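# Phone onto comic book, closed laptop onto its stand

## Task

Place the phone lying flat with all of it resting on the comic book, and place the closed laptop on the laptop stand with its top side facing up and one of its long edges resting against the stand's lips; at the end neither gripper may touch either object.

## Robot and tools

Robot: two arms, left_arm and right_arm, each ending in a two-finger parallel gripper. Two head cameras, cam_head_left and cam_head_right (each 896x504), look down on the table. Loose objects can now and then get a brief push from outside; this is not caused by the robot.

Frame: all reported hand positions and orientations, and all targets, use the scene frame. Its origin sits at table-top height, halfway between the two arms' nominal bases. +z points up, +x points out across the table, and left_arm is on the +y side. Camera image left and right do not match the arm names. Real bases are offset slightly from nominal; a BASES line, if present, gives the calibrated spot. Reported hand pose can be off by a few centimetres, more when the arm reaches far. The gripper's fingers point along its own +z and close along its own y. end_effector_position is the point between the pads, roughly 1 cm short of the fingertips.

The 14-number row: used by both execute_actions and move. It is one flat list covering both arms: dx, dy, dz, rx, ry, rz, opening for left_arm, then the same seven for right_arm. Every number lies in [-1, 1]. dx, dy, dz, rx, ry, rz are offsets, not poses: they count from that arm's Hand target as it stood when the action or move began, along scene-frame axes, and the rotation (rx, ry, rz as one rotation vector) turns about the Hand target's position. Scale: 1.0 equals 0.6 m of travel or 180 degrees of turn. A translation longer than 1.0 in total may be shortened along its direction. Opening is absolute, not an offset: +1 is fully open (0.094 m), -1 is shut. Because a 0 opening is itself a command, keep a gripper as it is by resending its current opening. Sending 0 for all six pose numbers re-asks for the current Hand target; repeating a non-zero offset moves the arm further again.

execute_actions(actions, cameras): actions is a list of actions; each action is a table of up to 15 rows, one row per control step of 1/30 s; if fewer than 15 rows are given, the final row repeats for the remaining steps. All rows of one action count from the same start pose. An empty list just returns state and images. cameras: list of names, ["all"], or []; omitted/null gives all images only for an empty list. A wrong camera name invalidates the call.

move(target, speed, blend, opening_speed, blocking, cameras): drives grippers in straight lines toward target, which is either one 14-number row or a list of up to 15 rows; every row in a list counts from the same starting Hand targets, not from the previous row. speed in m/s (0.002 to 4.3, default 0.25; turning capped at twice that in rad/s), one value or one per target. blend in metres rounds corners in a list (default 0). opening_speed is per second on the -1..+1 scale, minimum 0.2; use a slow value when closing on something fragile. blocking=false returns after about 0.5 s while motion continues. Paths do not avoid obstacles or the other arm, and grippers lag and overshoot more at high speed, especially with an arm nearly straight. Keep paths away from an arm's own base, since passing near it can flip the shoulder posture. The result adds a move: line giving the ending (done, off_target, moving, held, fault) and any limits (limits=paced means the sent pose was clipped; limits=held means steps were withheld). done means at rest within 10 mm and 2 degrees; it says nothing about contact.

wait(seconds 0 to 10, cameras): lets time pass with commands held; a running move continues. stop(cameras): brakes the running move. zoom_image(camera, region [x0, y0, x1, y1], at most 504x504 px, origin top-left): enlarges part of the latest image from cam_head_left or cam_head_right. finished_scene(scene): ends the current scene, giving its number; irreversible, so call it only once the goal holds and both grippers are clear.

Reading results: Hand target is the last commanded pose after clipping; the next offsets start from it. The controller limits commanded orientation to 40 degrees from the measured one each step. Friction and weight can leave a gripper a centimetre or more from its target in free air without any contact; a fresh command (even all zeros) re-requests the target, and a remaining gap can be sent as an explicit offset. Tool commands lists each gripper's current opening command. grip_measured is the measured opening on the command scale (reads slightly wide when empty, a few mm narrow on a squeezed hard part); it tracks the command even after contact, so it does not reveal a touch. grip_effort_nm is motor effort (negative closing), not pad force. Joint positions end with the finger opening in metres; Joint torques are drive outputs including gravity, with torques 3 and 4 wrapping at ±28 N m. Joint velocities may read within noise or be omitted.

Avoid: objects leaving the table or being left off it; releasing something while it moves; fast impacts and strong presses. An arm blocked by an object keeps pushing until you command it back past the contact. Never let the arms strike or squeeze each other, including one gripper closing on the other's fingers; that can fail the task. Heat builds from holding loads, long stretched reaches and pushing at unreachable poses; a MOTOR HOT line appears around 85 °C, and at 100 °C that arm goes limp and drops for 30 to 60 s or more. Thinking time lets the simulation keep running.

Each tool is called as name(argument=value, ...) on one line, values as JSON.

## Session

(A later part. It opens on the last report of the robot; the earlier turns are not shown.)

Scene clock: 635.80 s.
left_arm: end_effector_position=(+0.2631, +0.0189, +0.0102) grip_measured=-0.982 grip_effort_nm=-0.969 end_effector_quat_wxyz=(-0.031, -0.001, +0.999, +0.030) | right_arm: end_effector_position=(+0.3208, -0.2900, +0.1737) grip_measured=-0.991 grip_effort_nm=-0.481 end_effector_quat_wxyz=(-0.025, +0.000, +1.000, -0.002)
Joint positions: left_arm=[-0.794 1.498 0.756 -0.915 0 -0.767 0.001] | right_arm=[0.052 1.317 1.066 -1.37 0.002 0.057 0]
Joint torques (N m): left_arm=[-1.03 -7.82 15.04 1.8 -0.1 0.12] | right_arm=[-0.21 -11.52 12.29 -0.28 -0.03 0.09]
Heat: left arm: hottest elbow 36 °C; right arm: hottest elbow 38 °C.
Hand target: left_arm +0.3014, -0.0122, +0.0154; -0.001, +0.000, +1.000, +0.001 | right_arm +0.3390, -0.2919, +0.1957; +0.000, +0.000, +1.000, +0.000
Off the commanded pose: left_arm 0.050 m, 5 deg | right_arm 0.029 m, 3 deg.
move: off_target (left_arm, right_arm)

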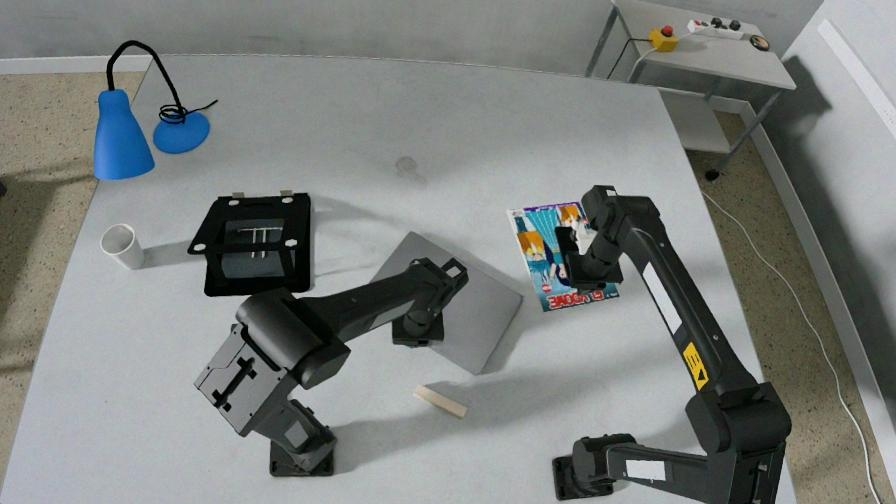

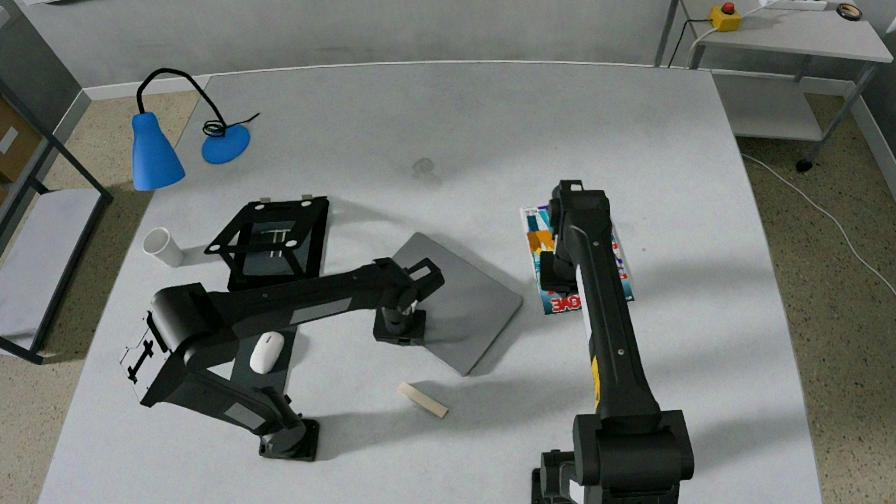

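move(target=[[0.0,0,0.025,0,0,0,-1,0,0,0,0,0,0,-1],[0.09,-0.075,0.025,0,0,0,-1,0,0,0,0,0,0,-1]], speed=0.1, cameras=["all"])

zoom_image(camera="cam_head_left", region=[360, 210, 580, 410])

zoom_image(camera="cam_head_right", region=[350, 210, 570, 410])

Scene clock: 640.73 s.
left_arm: end_effector_position=(+0.3105, -0.0229, +0.0130) grip_measured=-0.982 grip_effort_nm=-0.974 end_effector_quat_wxyz=(-0.040, +0.001, +0.998, +0.038) | right_arm: end_effector_position=(+0.3208, -0.2900, +0.1737) grip_measured=-0.991 grip_effort_nm=-0.481 end_effector_quat_wxyz=(-0.025, +0.000, +1.000, -0.002)
Joint positions: left_arm=[-0.787 1.652 0.955 -0.985 0 -0.756 0.001] | right_arm=[0.052 1.317 1.066 -1.37 0.002 0.057 0]
Joint torques (N m): left_arm=[-0.26 -12.92 17.05 1.03 -0.11 0.09] | right_arm=[-0.15 -11.58 12.26 -0.29 -0.04 0.09]
Heat: left arm: hottest elbow 36 °C; right arm: hottest elbow 38 °C.
Hand target: left_arm +0.3554, -0.0572, +0.0304; -0.001, +0.000, +1.000, +0.001 | right_arm +0.3390, -0.2919, +0.1957; +0.000, +0.000, +1.000, +0.000
Off the commanded pose: left_arm 0.059 m, 6 deg | right_arm 0.029 m, 3 deg.
move: off_target (left_arm, right_arm)

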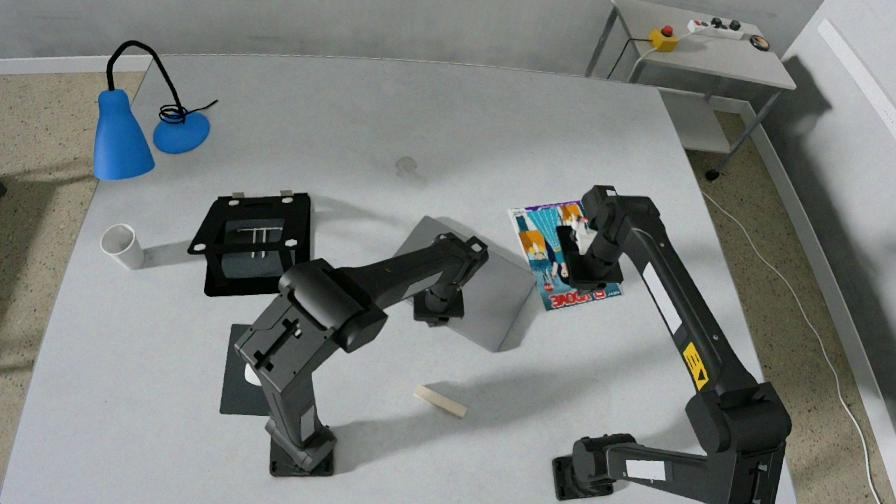

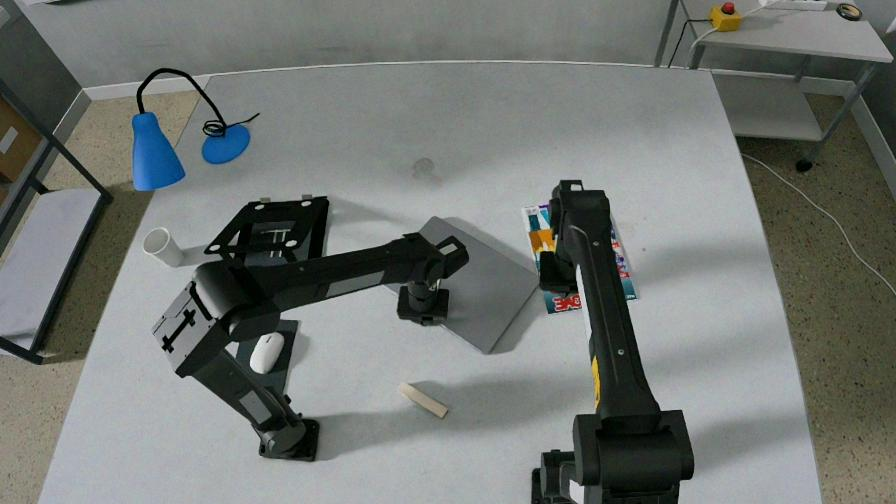

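Scaled by 2.291.

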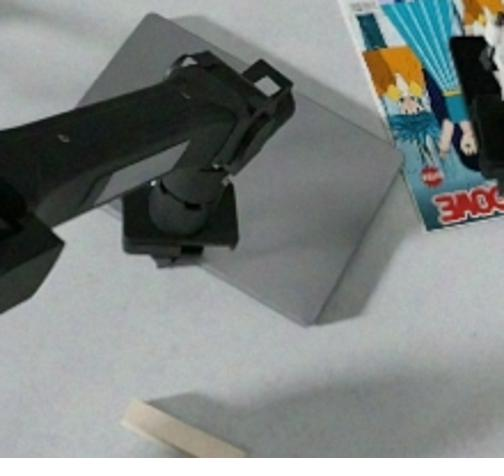

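Scaled by 2.291.

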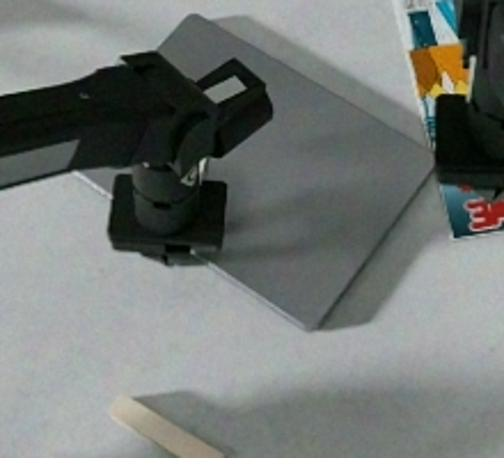

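move(target=[[-0.1,0.1,0.1,0,0,0,-1,0,0,0,0,0,0,-1],[-0.27,0.35,0.2,0,0,0,-1,0.277,0.31,-0.19,0,0,0,-1]], blend=[0.03,0], cameras=["all"])

zoom_image(camera="cam_head_left", region=[370, 190, 590, 390])

zoom_image(camera="cam_head_right", region=[370, 190, 590, 390])

Scene clock: 648.73 s.
left_arm: end_effector_position=(+0.1962, +0.1476, +0.1520) grip_measured=-0.982 grip_effort_nm=-0.974 end_effector_quat_wxyz=(+0.003, +0.003, +1.000, -0.002) | right_arm: end_effector_position=(+0.4876, -0.1153, +0.0749) grip_measured=-0.991 grip_effort_nm=-0.481 end_effector_quat_wxyz=(-0.012, -0.001, +1.000, -0.003)
Joint positions: left_arm=[-0.548 0.814 0.67 -1.42 0 -0.513 0.001] | right_arm=[0.354 1.892 1.494 -1.198 -0.003 0.358 0]
Joint torques (N m): left_arm=[-0.09 -3.84 9.74 0.01 -0.06 0.06] | right_arm=[0.67 -19.6 11.67 -0.14 0.12 0.24]
Heat: left arm: hottest elbow 37 °C; right arm: hottest elbow 39 °C.
Hand target: left_arm +0.1933, +0.1528, +0.1504; -0.001, +0.000, +1.000, +0.001 | right_arm +0.5052, -0.1058, +0.0816; +0.000, +0.000, +1.000, +0.000
Off the commanded pose: left_arm 0.006 m, 1 deg | right_arm 0.021 m, 1 deg.
move: off_target (right_arm)

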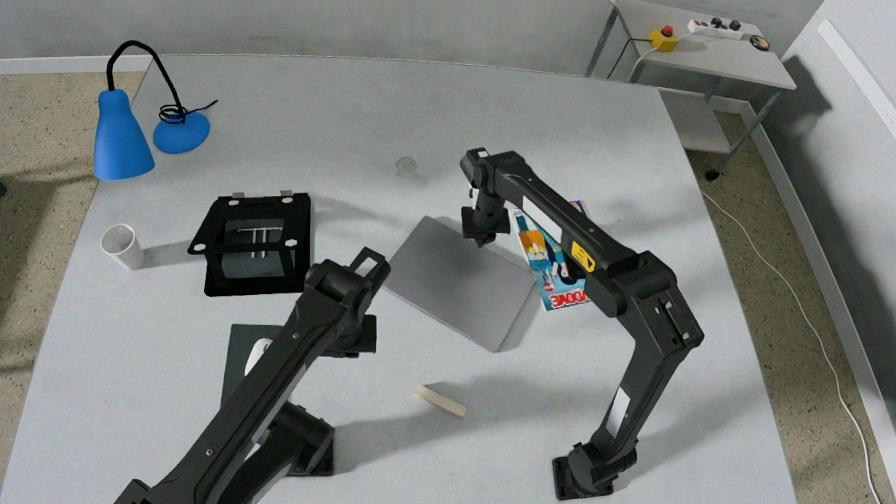

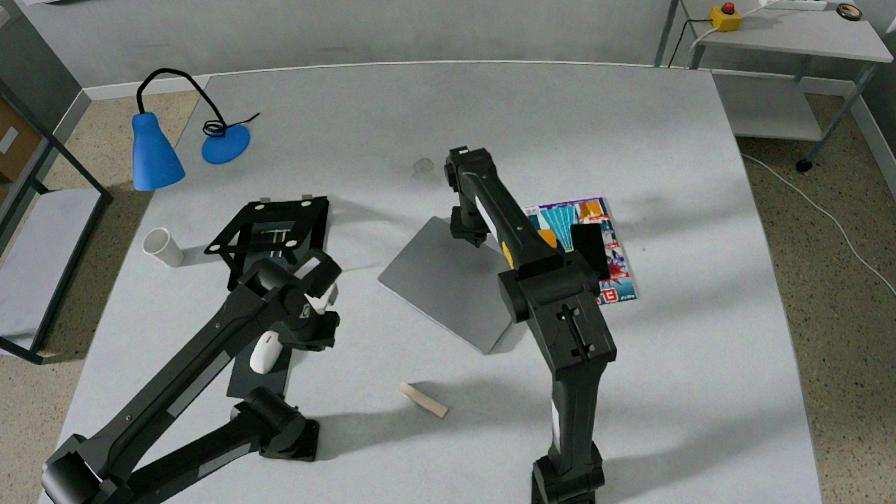

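Scaled by 2.291.

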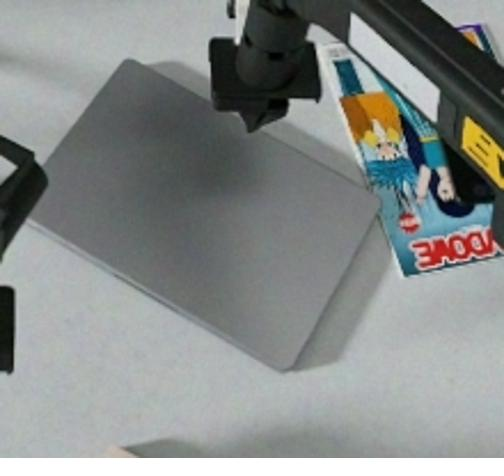

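Scaled by 2.291.

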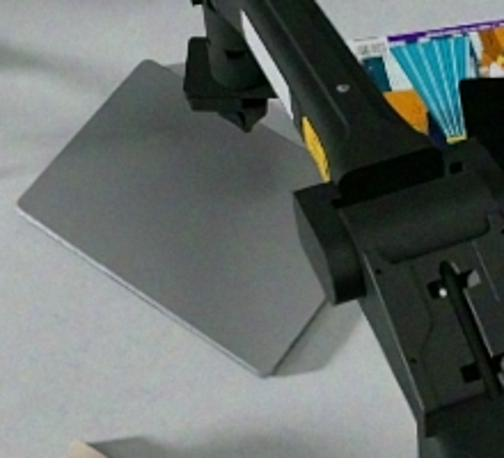

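zoom_image(camera="cam_head_left", region=[380, 270, 520, 370])

zoom_image(camera="cam_head_right", region=[370, 270, 510, 370])

Scaled by 3.600.

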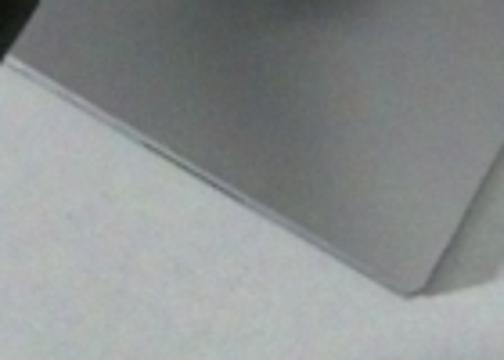

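Scaled by 3.600.

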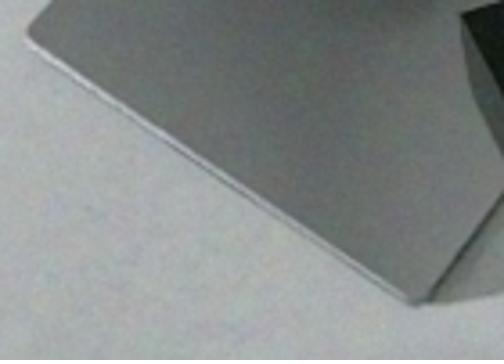

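move(target=[-0.097,-0.288,-0.07,0,0,-0.65,0,0,0,0.1,0,0,0,-1], cameras=["all"])

zoom_image(camera="cam_head_left", region=[350, 290, 550, 450])

zoom_image(camera="cam_head_right", region=[340, 290, 540, 450])

Scene clock: 674.00 s.
left_arm: end_effector_position=(+0.1272, +0.0089, +0.0900) grip_measured=-0.002 grip_effort_nm=0.129 end_effector_quat_wxyz=(-0.031, +0.847, +0.531, +0.008) | right_arm: end_effector_position=(+0.4873, -0.1154, +0.1090) grip_measured=-0.991 grip_effort_nm=-0.486 end_effector_quat_wxyz=(-0.034, -0.001, +0.999, -0.011)
Joint positions: left_arm=[-1.21 1.14 0.686 -1.18 -0.005 0.84 0.047] | right_arm=[0.354 1.888 1.583 -1.336 -0.003 0.358 0]
Joint torques (N m): left_arm=[-2.32 -6.12 15.31 0.72 0.11 0.15] | right_arm=[0.85 -23.12 12.07 -0.31 0.11 0.22]
Heat: left arm: hottest elbow 36 °C; right arm: hottest elbow 41 °C.
Hand target: left_arm +0.1351, -0.0201, +0.1084; +0.000, +0.853, +0.522, +0.002 | right_arm +0.5051, -0.1058, +0.1415; +0.000, +0.000, +1.000, +0.000
Off the commanded pose: left_arm 0.035 m, 4 deg | right_arm 0.038 m, 4 deg.
move: off_target (left_arm, right_arm)

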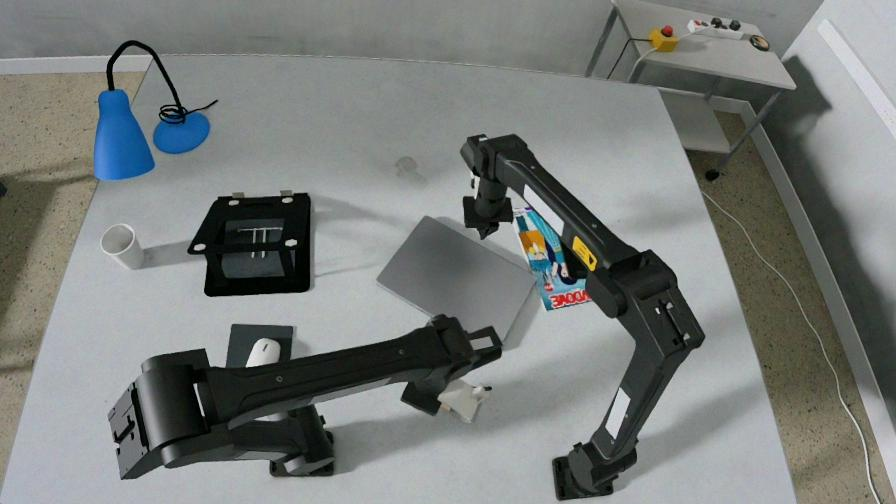

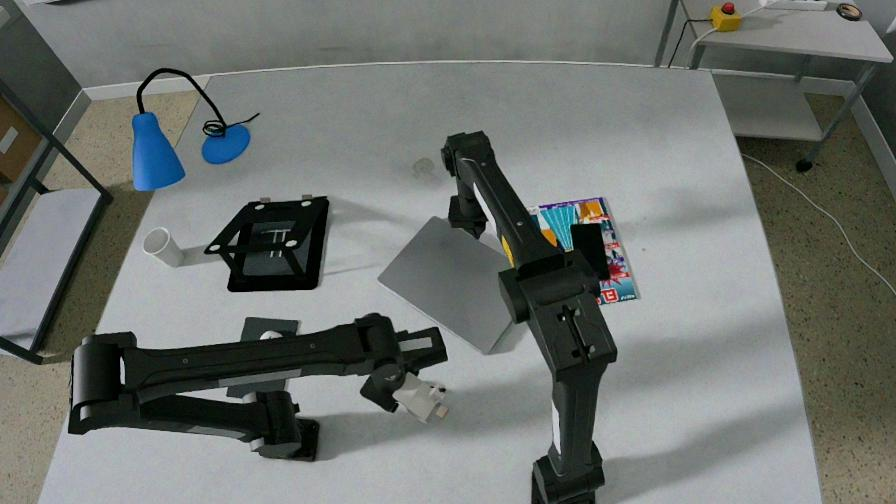

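Scaled by 2.520.

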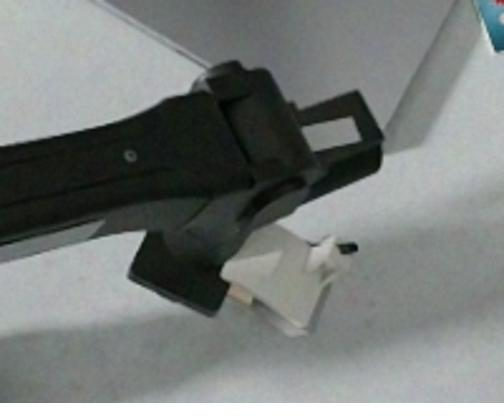

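Scaled by 2.520.

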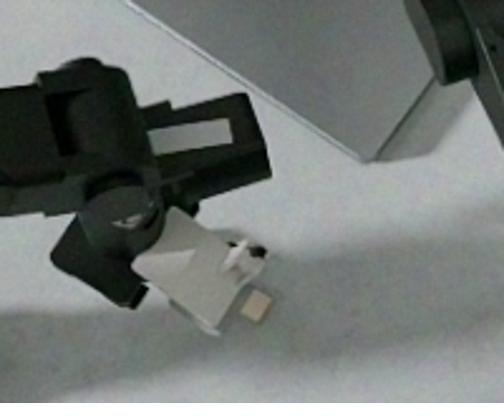

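move(target=[0.0,-0.04,-0.06,0,0,0,0.1,0,0,0.0,0,0,0,-1], speed=0.12, cameras=["all"])

zoom_image(camera="cam_head_left", region=[350, 290, 550, 450])

zoom_image(camera="cam_head_right", region=[340, 290, 540, 450])

Scene clock: 681.13 s.
left_arm: end_effector_position=(+0.1299, -0.0167, +0.0587) grip_measured=+0.098 grip_effort_nm=0.129 end_effector_quat_wxyz=(-0.027, +0.851, +0.525, +0.008) | right_arm: end_effector_position=(+0.4873, -0.1154, +0.1098) grip_measured=-0.991 grip_effort_nm=-0.481 end_effector_quat_wxyz=(-0.033, -0.001, +0.999, -0.011)
Joint positions: left_arm=[-1.236 1.261 0.686 -1.052 -0.005 0.829 0.052] | right_arm=[0.354 1.887 1.583 -1.337 -0.003 0.358 0]
Joint torques (N m): left_arm=[-3.02 -7.47 13.65 0.62 0.07 -0.09] | right_arm=[0.79 -23 12.08 -0.31 0.11 0.22]
Heat: left arm: hottest elbow 37 °C; right arm: hottest elbow 41 °C.
Hand target: left_arm +0.1351, -0.0441, +0.0725; +0.001, +0.853, +0.522, +0.002 | right_arm +0.5051, -0.1059, +0.1415; -0.001, +0.000, +1.000, +0.000
Off the commanded pose: left_arm 0.031 m, 3 deg | right_arm 0.038 m, 4 deg.
move: off_target (left_arm, right_arm)

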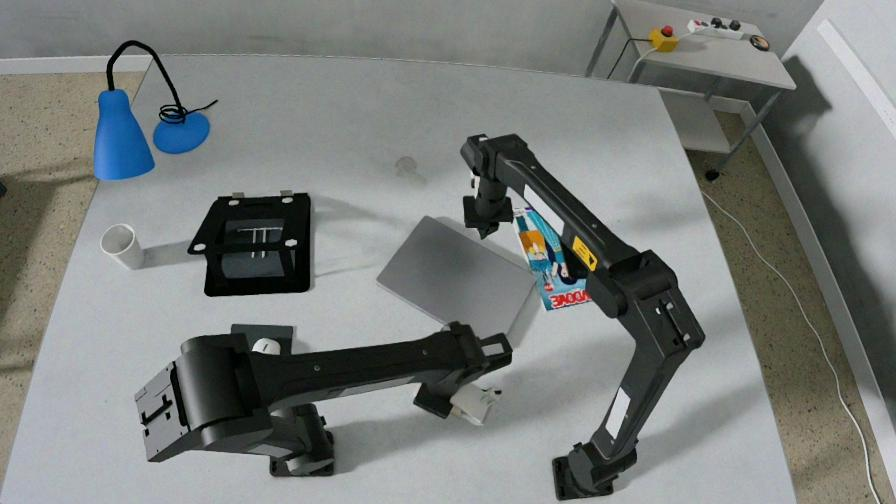

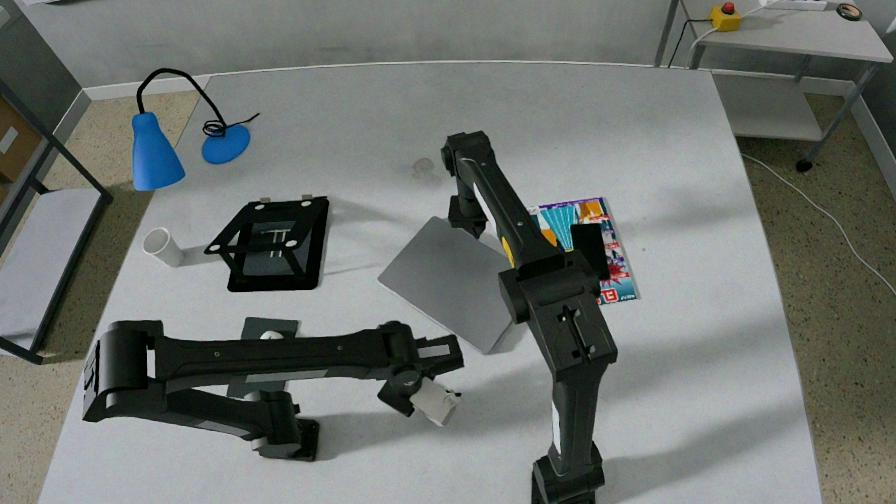

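Scaled by 2.520.

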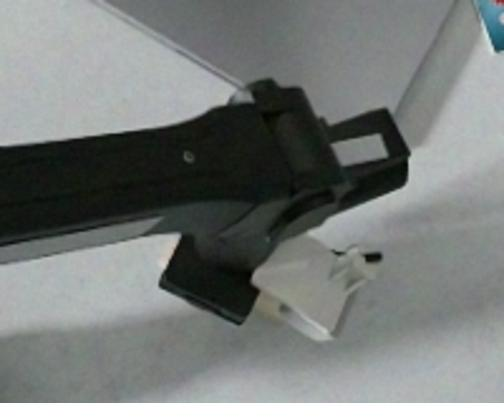

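Scaled by 2.520.

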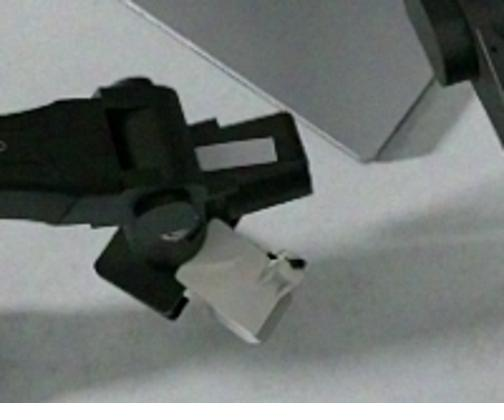

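move(target=[[0.01,-0.01,0.0,0,0,0,1,0,0,0.0,0,0,0,-1],[0.01,-0.01,-0.075,0,0,0,1,0,0,0.0,0,0,0,-1]], speed=0.12, cameras=["all"])

zoom_image(camera="cam_head_left", region=[350, 290, 550, 450])

zoom_image(camera="cam_head_right", region=[340, 290, 540, 450])

Scene clock: 690.27 s.
left_arm: end_effector_position=(+0.1420, -0.0485, +0.0308) grip_measured=+0.998 grip_effort_nm=0.129 end_effector_quat_wxyz=(+0.000, +0.851, +0.525, +0.002) | right_arm: end_effector_position=(+0.4873, -0.1154, +0.1100) grip_measured=-0.991 grip_effort_nm=-0.481 end_effector_quat_wxyz=(-0.033, -0.001, +0.999, -0.011)
Joint positions: left_arm=[-1.236 1.372 0.698 -0.897 -0.005 0.829 0.094] | right_arm=[0.354 1.886 1.583 -1.337 -0.003 0.358 0]
Joint torques (N m): left_arm=[-1.44 -8.88 8.02 0.68 0.1 0.01] | right_arm=[0.79 -22.95 12.08 -0.32 0.11 0.23]
Heat: left arm: hottest elbow 38 °C; right arm: hottest elbow 41 °C.
Hand target: left_arm +0.1411, -0.0501, +0.0274; +0.001, +0.853, +0.522, +0.002 | right_arm +0.5051, -0.1059, +0.1417; +0.000, +0.000, +1.000, +0.000
Off the commanded pose: left_arm 0.004 m, 0 deg | right_arm 0.037 m, 4 deg.
move: off_target (right_arm)

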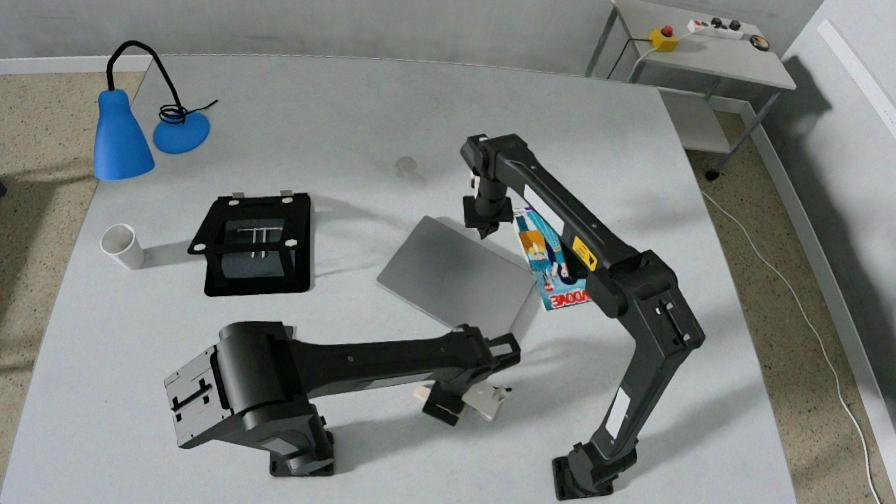

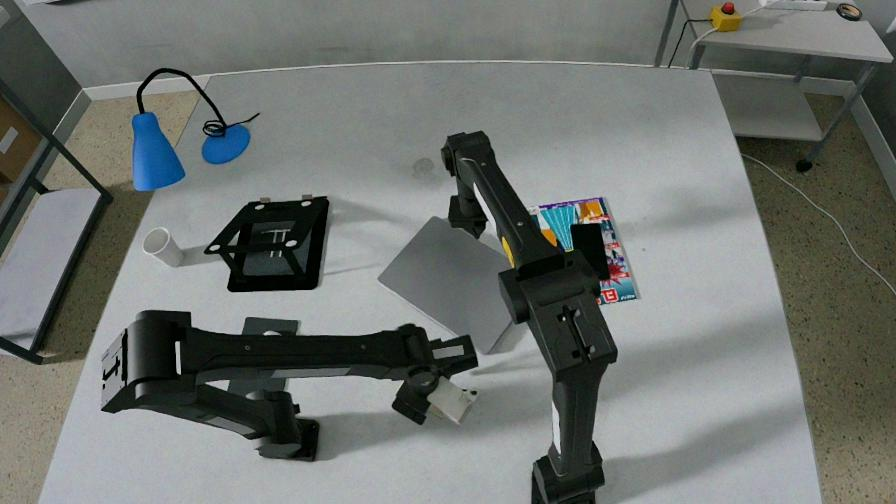

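Scaled by 2.520.

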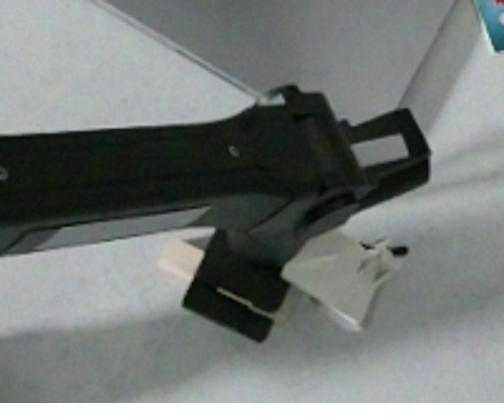

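Scaled by 2.520.

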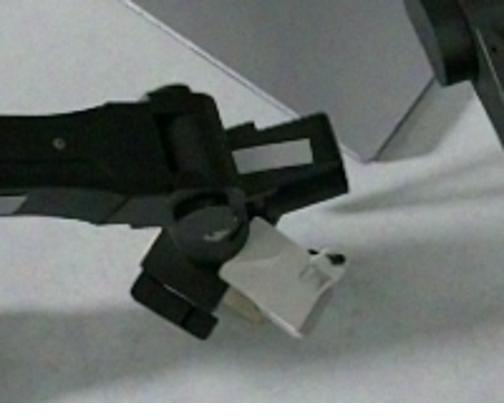

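move(target=[[-0.01,0.02,-0.025,0,0,0,1,0,0,0.0,0,0,0,-1],[-0.01,0.02,-0.025,0,0,0,-1,0,0,0.0,0,0,0,-1]], speed=0.12, opening_speed=1.0, cameras=["all"])

zoom_image(camera="cam_head_left", region=[350, 290, 550, 450])

zoom_image(camera="cam_head_right", region=[340, 290, 540, 450])

Scene clock: 697.37 s.
left_arm: end_effector_position=(+0.1385, -0.0392, +0.0173) grip_measured=-0.522 grip_effort_nm=-1.009 end_effector_quat_wxyz=(+0.003, +0.851, +0.525, +0.002) | right_arm: end_effector_position=(+0.4873, -0.1154, +0.1100) grip_measured=-0.991 grip_effort_nm=-0.481 end_effector_quat_wxyz=(-0.033, -0.001, +0.999, -0.011)
Joint positions: left_arm=[-1.236 1.372 0.651 -0.845 -0.005 0.829 0.022] | right_arm=[0.354 1.886 1.583 -1.337 -0.003 0.358 0]
Joint torques (N m): left_arm=[-2.02 -8.88 7.04 0.58 0.07 -0.02] | right_arm=[0.79 -23 12.1 -0.31 0.11 0.22]
Heat: left arm: hottest elbow 37 °C; right arm: hottest elbow 41 °C.
Hand target: left_arm +0.1351, -0.0380, +0.0124; +0.000, +0.853, +0.522, +0.002 | right_arm +0.5051, -0.1059, +0.1416; +0.000, +0.000, +1.000, +0.000
Off the commanded pose: left_arm 0.006 m, 0 deg | right_arm 0.038 m, 4 deg.
move: off_target (right_arm)

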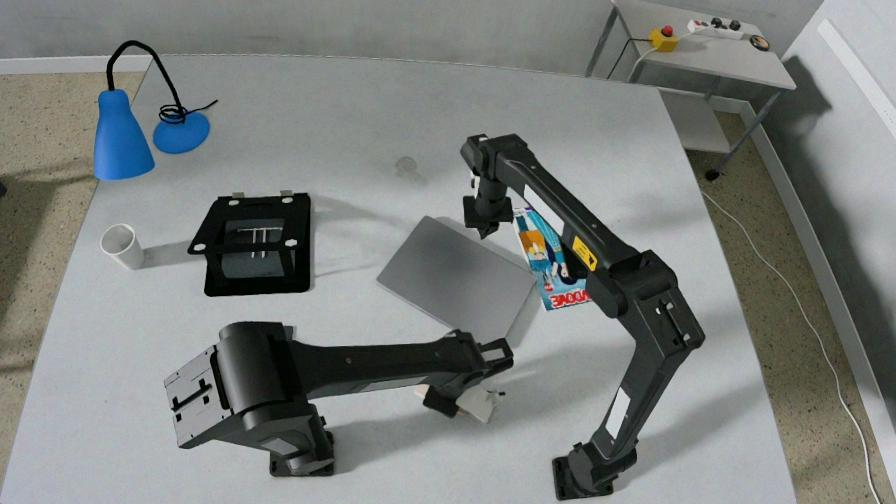

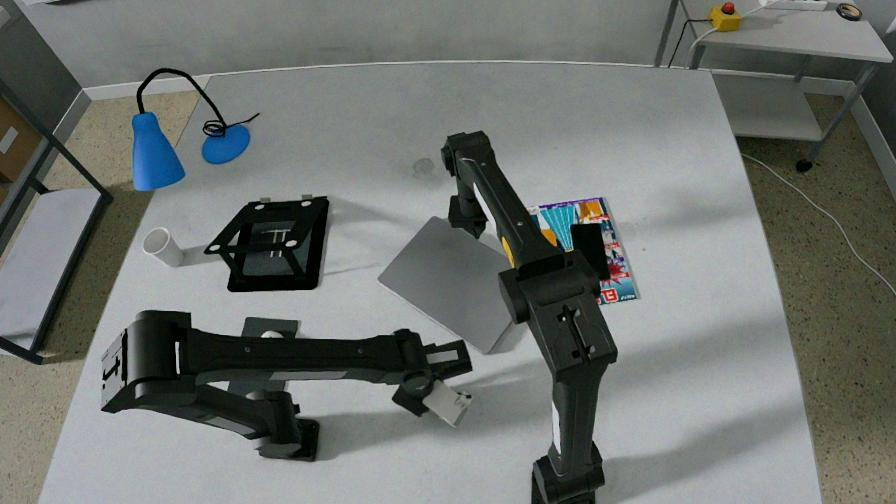

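Scaled by 2.520.

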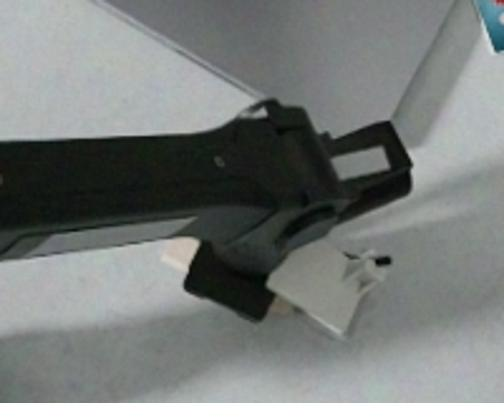

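Scaled by 2.520.

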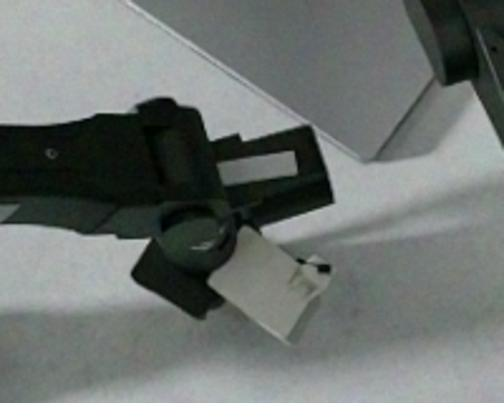

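move(target=[[0.02,0.0,0.08,0,0,0,-1,0,0,0.0,0,0,0,-1],[0.24,0.045,0.08,0,0,0,-1,0,0,0.0,0,0,0,-1],[0.24,0.045,0.02,0,0,0,-1,0,0,0.0,0,0,0,-1]], speed=0.15, blend=[0.02,0,0], cameras=["all"])

zoom_image(camera="cam_head_left", region=[350, 250, 550, 410])

zoom_image(camera="cam_head_right", region=[340, 250, 540, 410])

Scene clock: 707.23 s.
left_arm: end_effector_position=(+0.2660, -0.0025, +0.0193) grip_measured=-0.522 grip_effort_nm=-1.009 end_effector_quat_wxyz=(-0.015, +0.853, +0.521, +0.000) | right_arm: end_effector_position=(+0.4873, -0.1154, +0.1100) grip_measured=-0.991 grip_effort_nm=-0.481 end_effector_quat_wxyz=(-0.033, -0.001, +0.999, -0.011)
Joint positions: left_arm=[-0.837 1.486 0.777 -0.892 -0.006 1.237 0.022] | right_arm=[0.354 1.886 1.583 -1.337 -0.003 0.358 0]
Joint torques (N m): left_arm=[-0.38 -11.75 10.45 0.61 0.15 0.13] | right_arm=[0.67 -23 12.08 -0.31 0.11 0.23]
Heat: left arm: hottest elbow 37 °C; right arm: hottest elbow 42 °C.
Hand target: left_arm +0.2791, -0.0111, +0.0244; +0.000, +0.853, +0.522, +0.002 | right_arm +0.5051, -0.1059, +0.1416; +0.000, +0.000, +1.000, +0.000
Off the commanded pose: left_arm 0.016 m, 2 deg | right_arm 0.038 m, 4 deg.
move: off_target (left_arm, right_arm)

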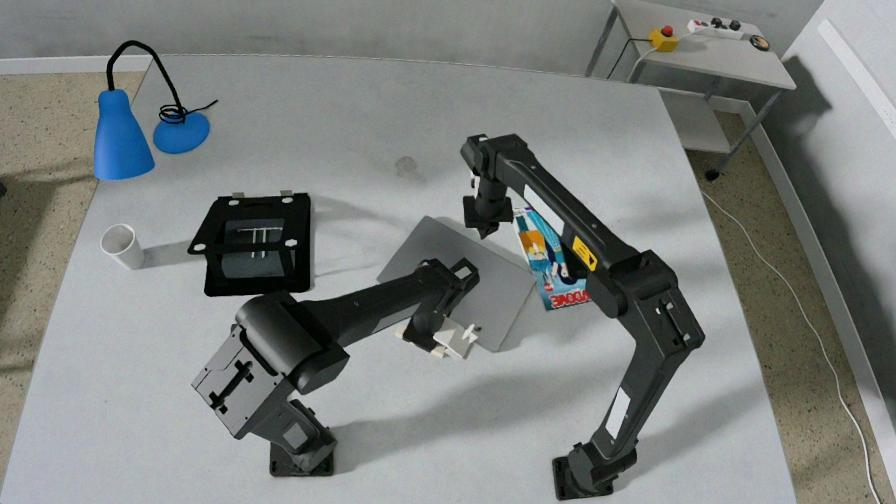

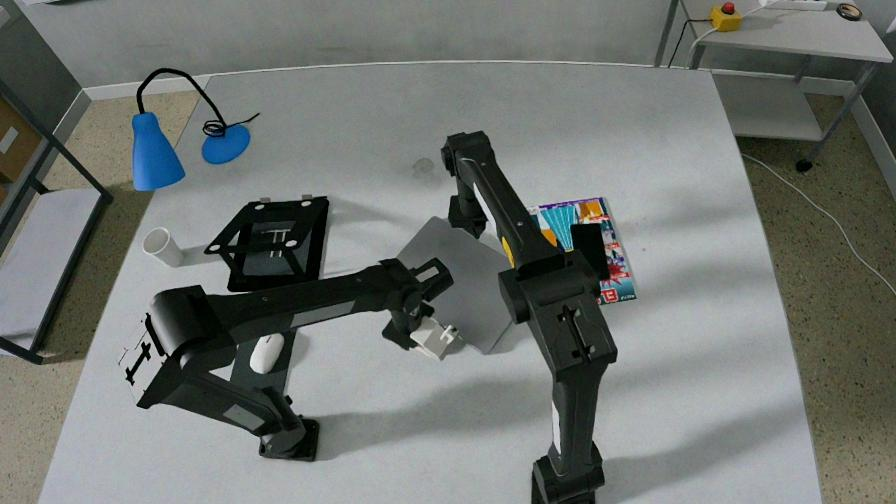

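Scaled by 2.520.

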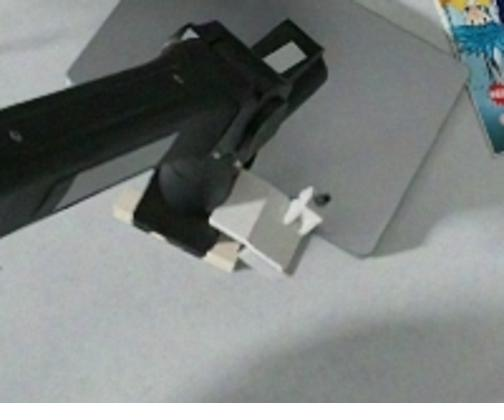

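Scaled by 2.520.

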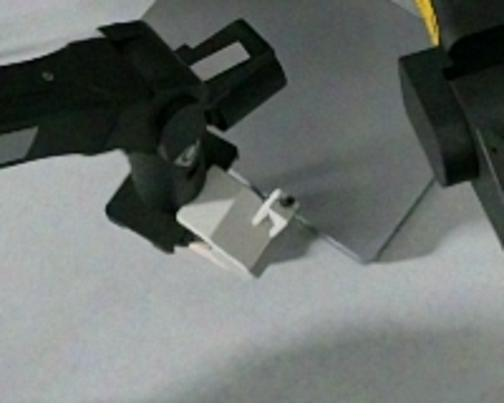

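move(target=[[0.03,-0.04,0.0,0,0,0,-1,0,0,0.0,0,0,0,-1],[0.03,-0.04,-0.01,0,0,0,-0.1,0,0,0.0,0,0,0,-1],[0.03,-0.04,0.12,0,0,0,-0.1,0,0,0.0,0,0,0,-1],[-0.1,0.2,0.2,0,0,0.65,-1,0,0,0.0,0,0,0,-1]], speed=[0.1,0.1,0.15,0.25], opening_speed=1.0, cameras=["all"])

zoom_image(camera="cam_head_left", region=[350, 200, 590, 400])

zoom_image(camera="cam_head_right", region=[350, 200, 590, 400])

Scene clock: 721.70 s.
left_arm: end_effector_position=(+0.2221, +0.1025, +0.1455) grip_measured=-0.978 grip_effort_nm=-0.911 end_effector_quat_wxyz=(+0.002, +0.011, +1.000, -0.001) | right_arm: end_effector_position=(+0.4873, -0.1154, +0.1100) grip_measured=-0.991 grip_effort_nm=-0.476 end_effector_quat_wxyz=(-0.033, -0.001, +0.999, -0.011)
Joint positions: left_arm=[-0.66 0.974 0.735 -1.327 -0.001 -0.608 0.001] | right_arm=[0.354 1.886 1.583 -1.337 -0.003 0.358 0]
Joint torques (N m): left_arm=[-0.26 -6.36 9.2 0.14 -0.08 -0.1] | right_arm=[0.79 -23.06 12.1 -0.32 0.11 0.22]
Heat: left arm: hottest elbow 36 °C; right arm: hottest elbow 42 °C.
Hand target: left_arm +0.2191, +0.1090, +0.1444; -0.001, +0.000, +1.000, +0.001 | right_arm +0.5051, -0.1059, +0.1416; +0.000, +0.000, +1.000, +0.000
Off the commanded pose: left_arm 0.007 m, 1 deg | right_arm 0.038 m, 4 deg.
move: off_target (right_arm); target 2's new opening was sent with left_arm's hand 0.024 m and 2 deg from that target

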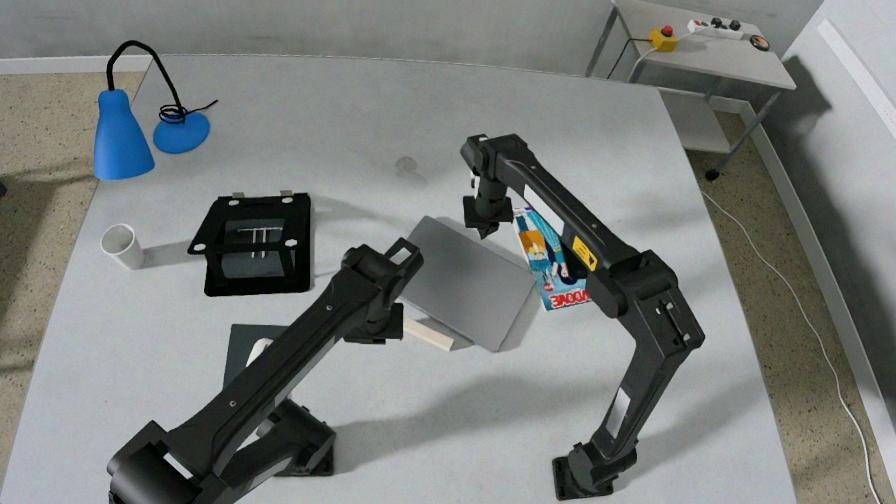

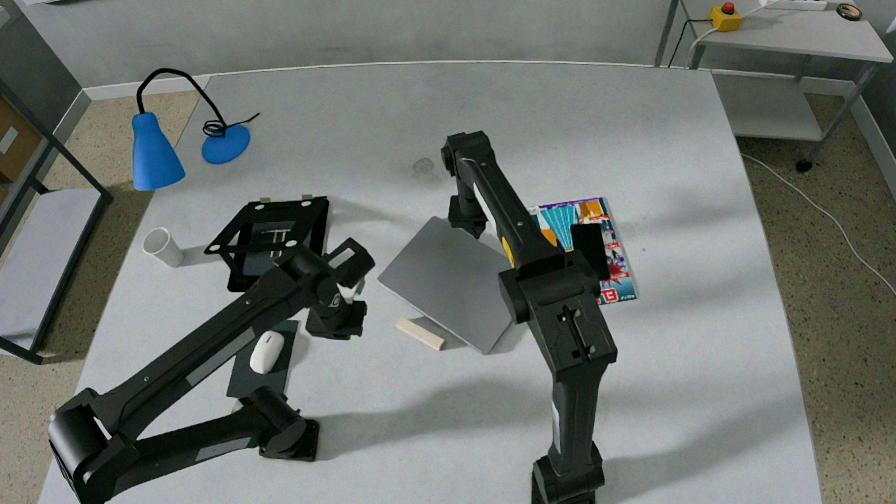

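Scaled by 2.100.

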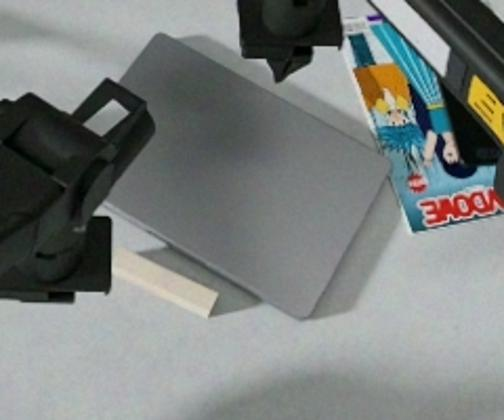

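Scaled by 2.100.

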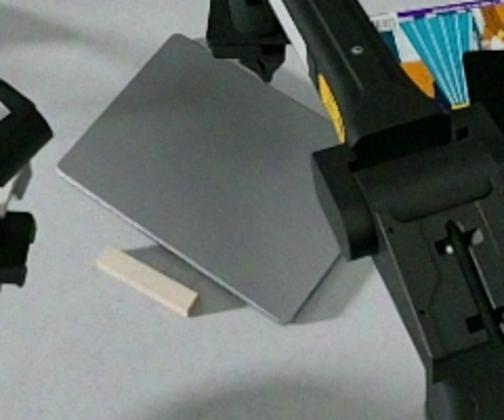

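move(target=[[0.05,0.1,0.05,0,0,0,-1,-0.1,-0.1,0.05,0,0,0,-1],[0.352,0.06,-0.08,0,0,0,-1,-0.425,-0.15,-0.08,0,0,0,-1]], blend=[0.04,0], cameras=["all"])

zoom_image(camera="cam_head_left", region=[340, 200, 580, 400])

zoom_image(camera="cam_head_right", region=[340, 200, 580, 400])

Scene clock: 729.90 s.
left_arm: end_effector_position=(+0.4000, +0.1477, +0.0799) grip_measured=-0.981 grip_effort_nm=-0.994 end_effector_quat_wxyz=(-0.032, +0.003, +0.999, +0.011) | right_arm: end_effector_position=(+0.2539, -0.1986, +0.0941) grip_measured=-0.991 grip_effort_nm=-0.476 end_effector_quat_wxyz=(-0.006, +0.003, +1.000, -0.002)
Joint positions: left_arm=[-0.282 1.506 0.993 -1.124 -0.006 -0.248 0.001] | right_arm=[0.369 1.246 0.781 -1.119 -0.001 0.38 0]
Joint torques (N m): left_arm=[-0.38 -11.75 14.64 0.75 0.08 0.12] | right_arm=[1.49 -10.87 6.46 0.47 0.07 0.23]
Heat: left arm: hottest elbow 36 °C; right arm: hottest elbow 42 °C.
Hand target: left_arm +0.4304, +0.1450, +0.0965; -0.001, +0.000, +1.000, +0.001 | right_arm +0.2502, -0.1958, +0.0936; +0.000, +0.000, +1.000, +0.000
Off the commanded pose: left_arm 0.035 m, 4 deg | right_arm 0.005 m, 1 deg.
move: off_target (left_arm)

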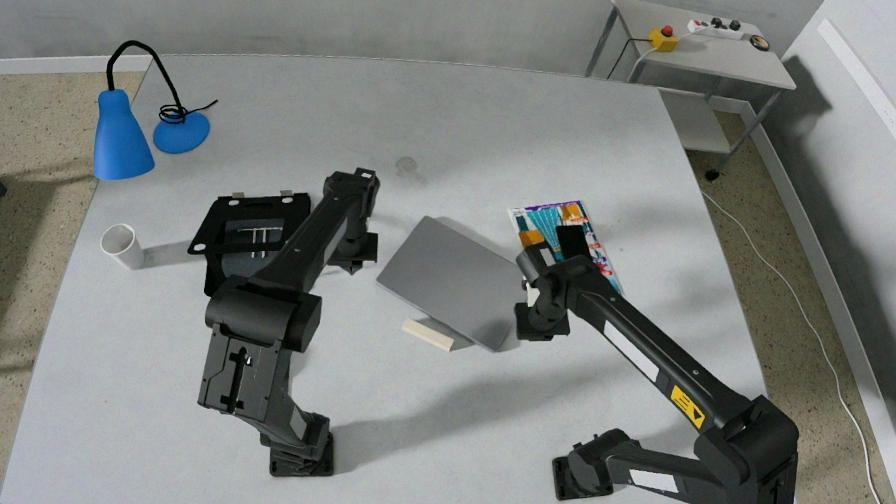

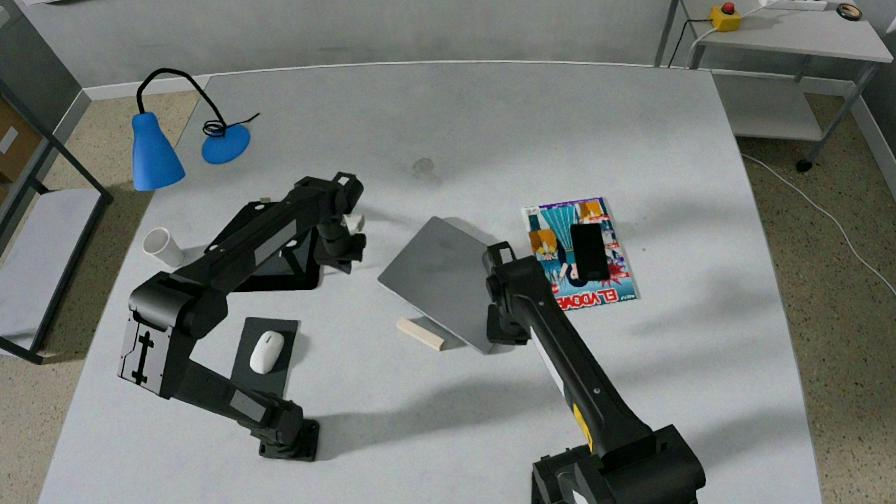

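Scaled by 2.100.

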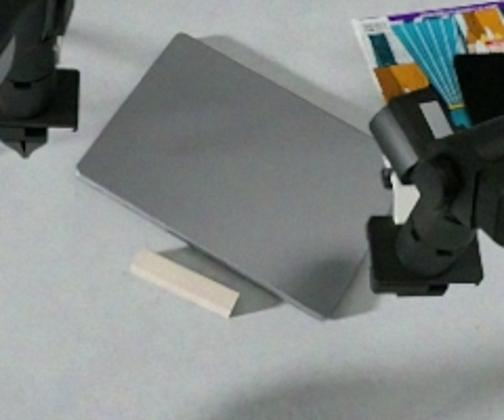

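Scaled by 2.100.

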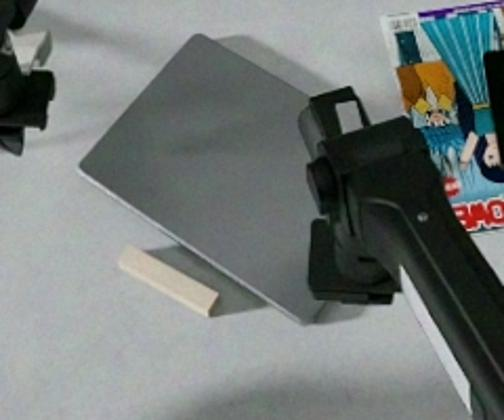

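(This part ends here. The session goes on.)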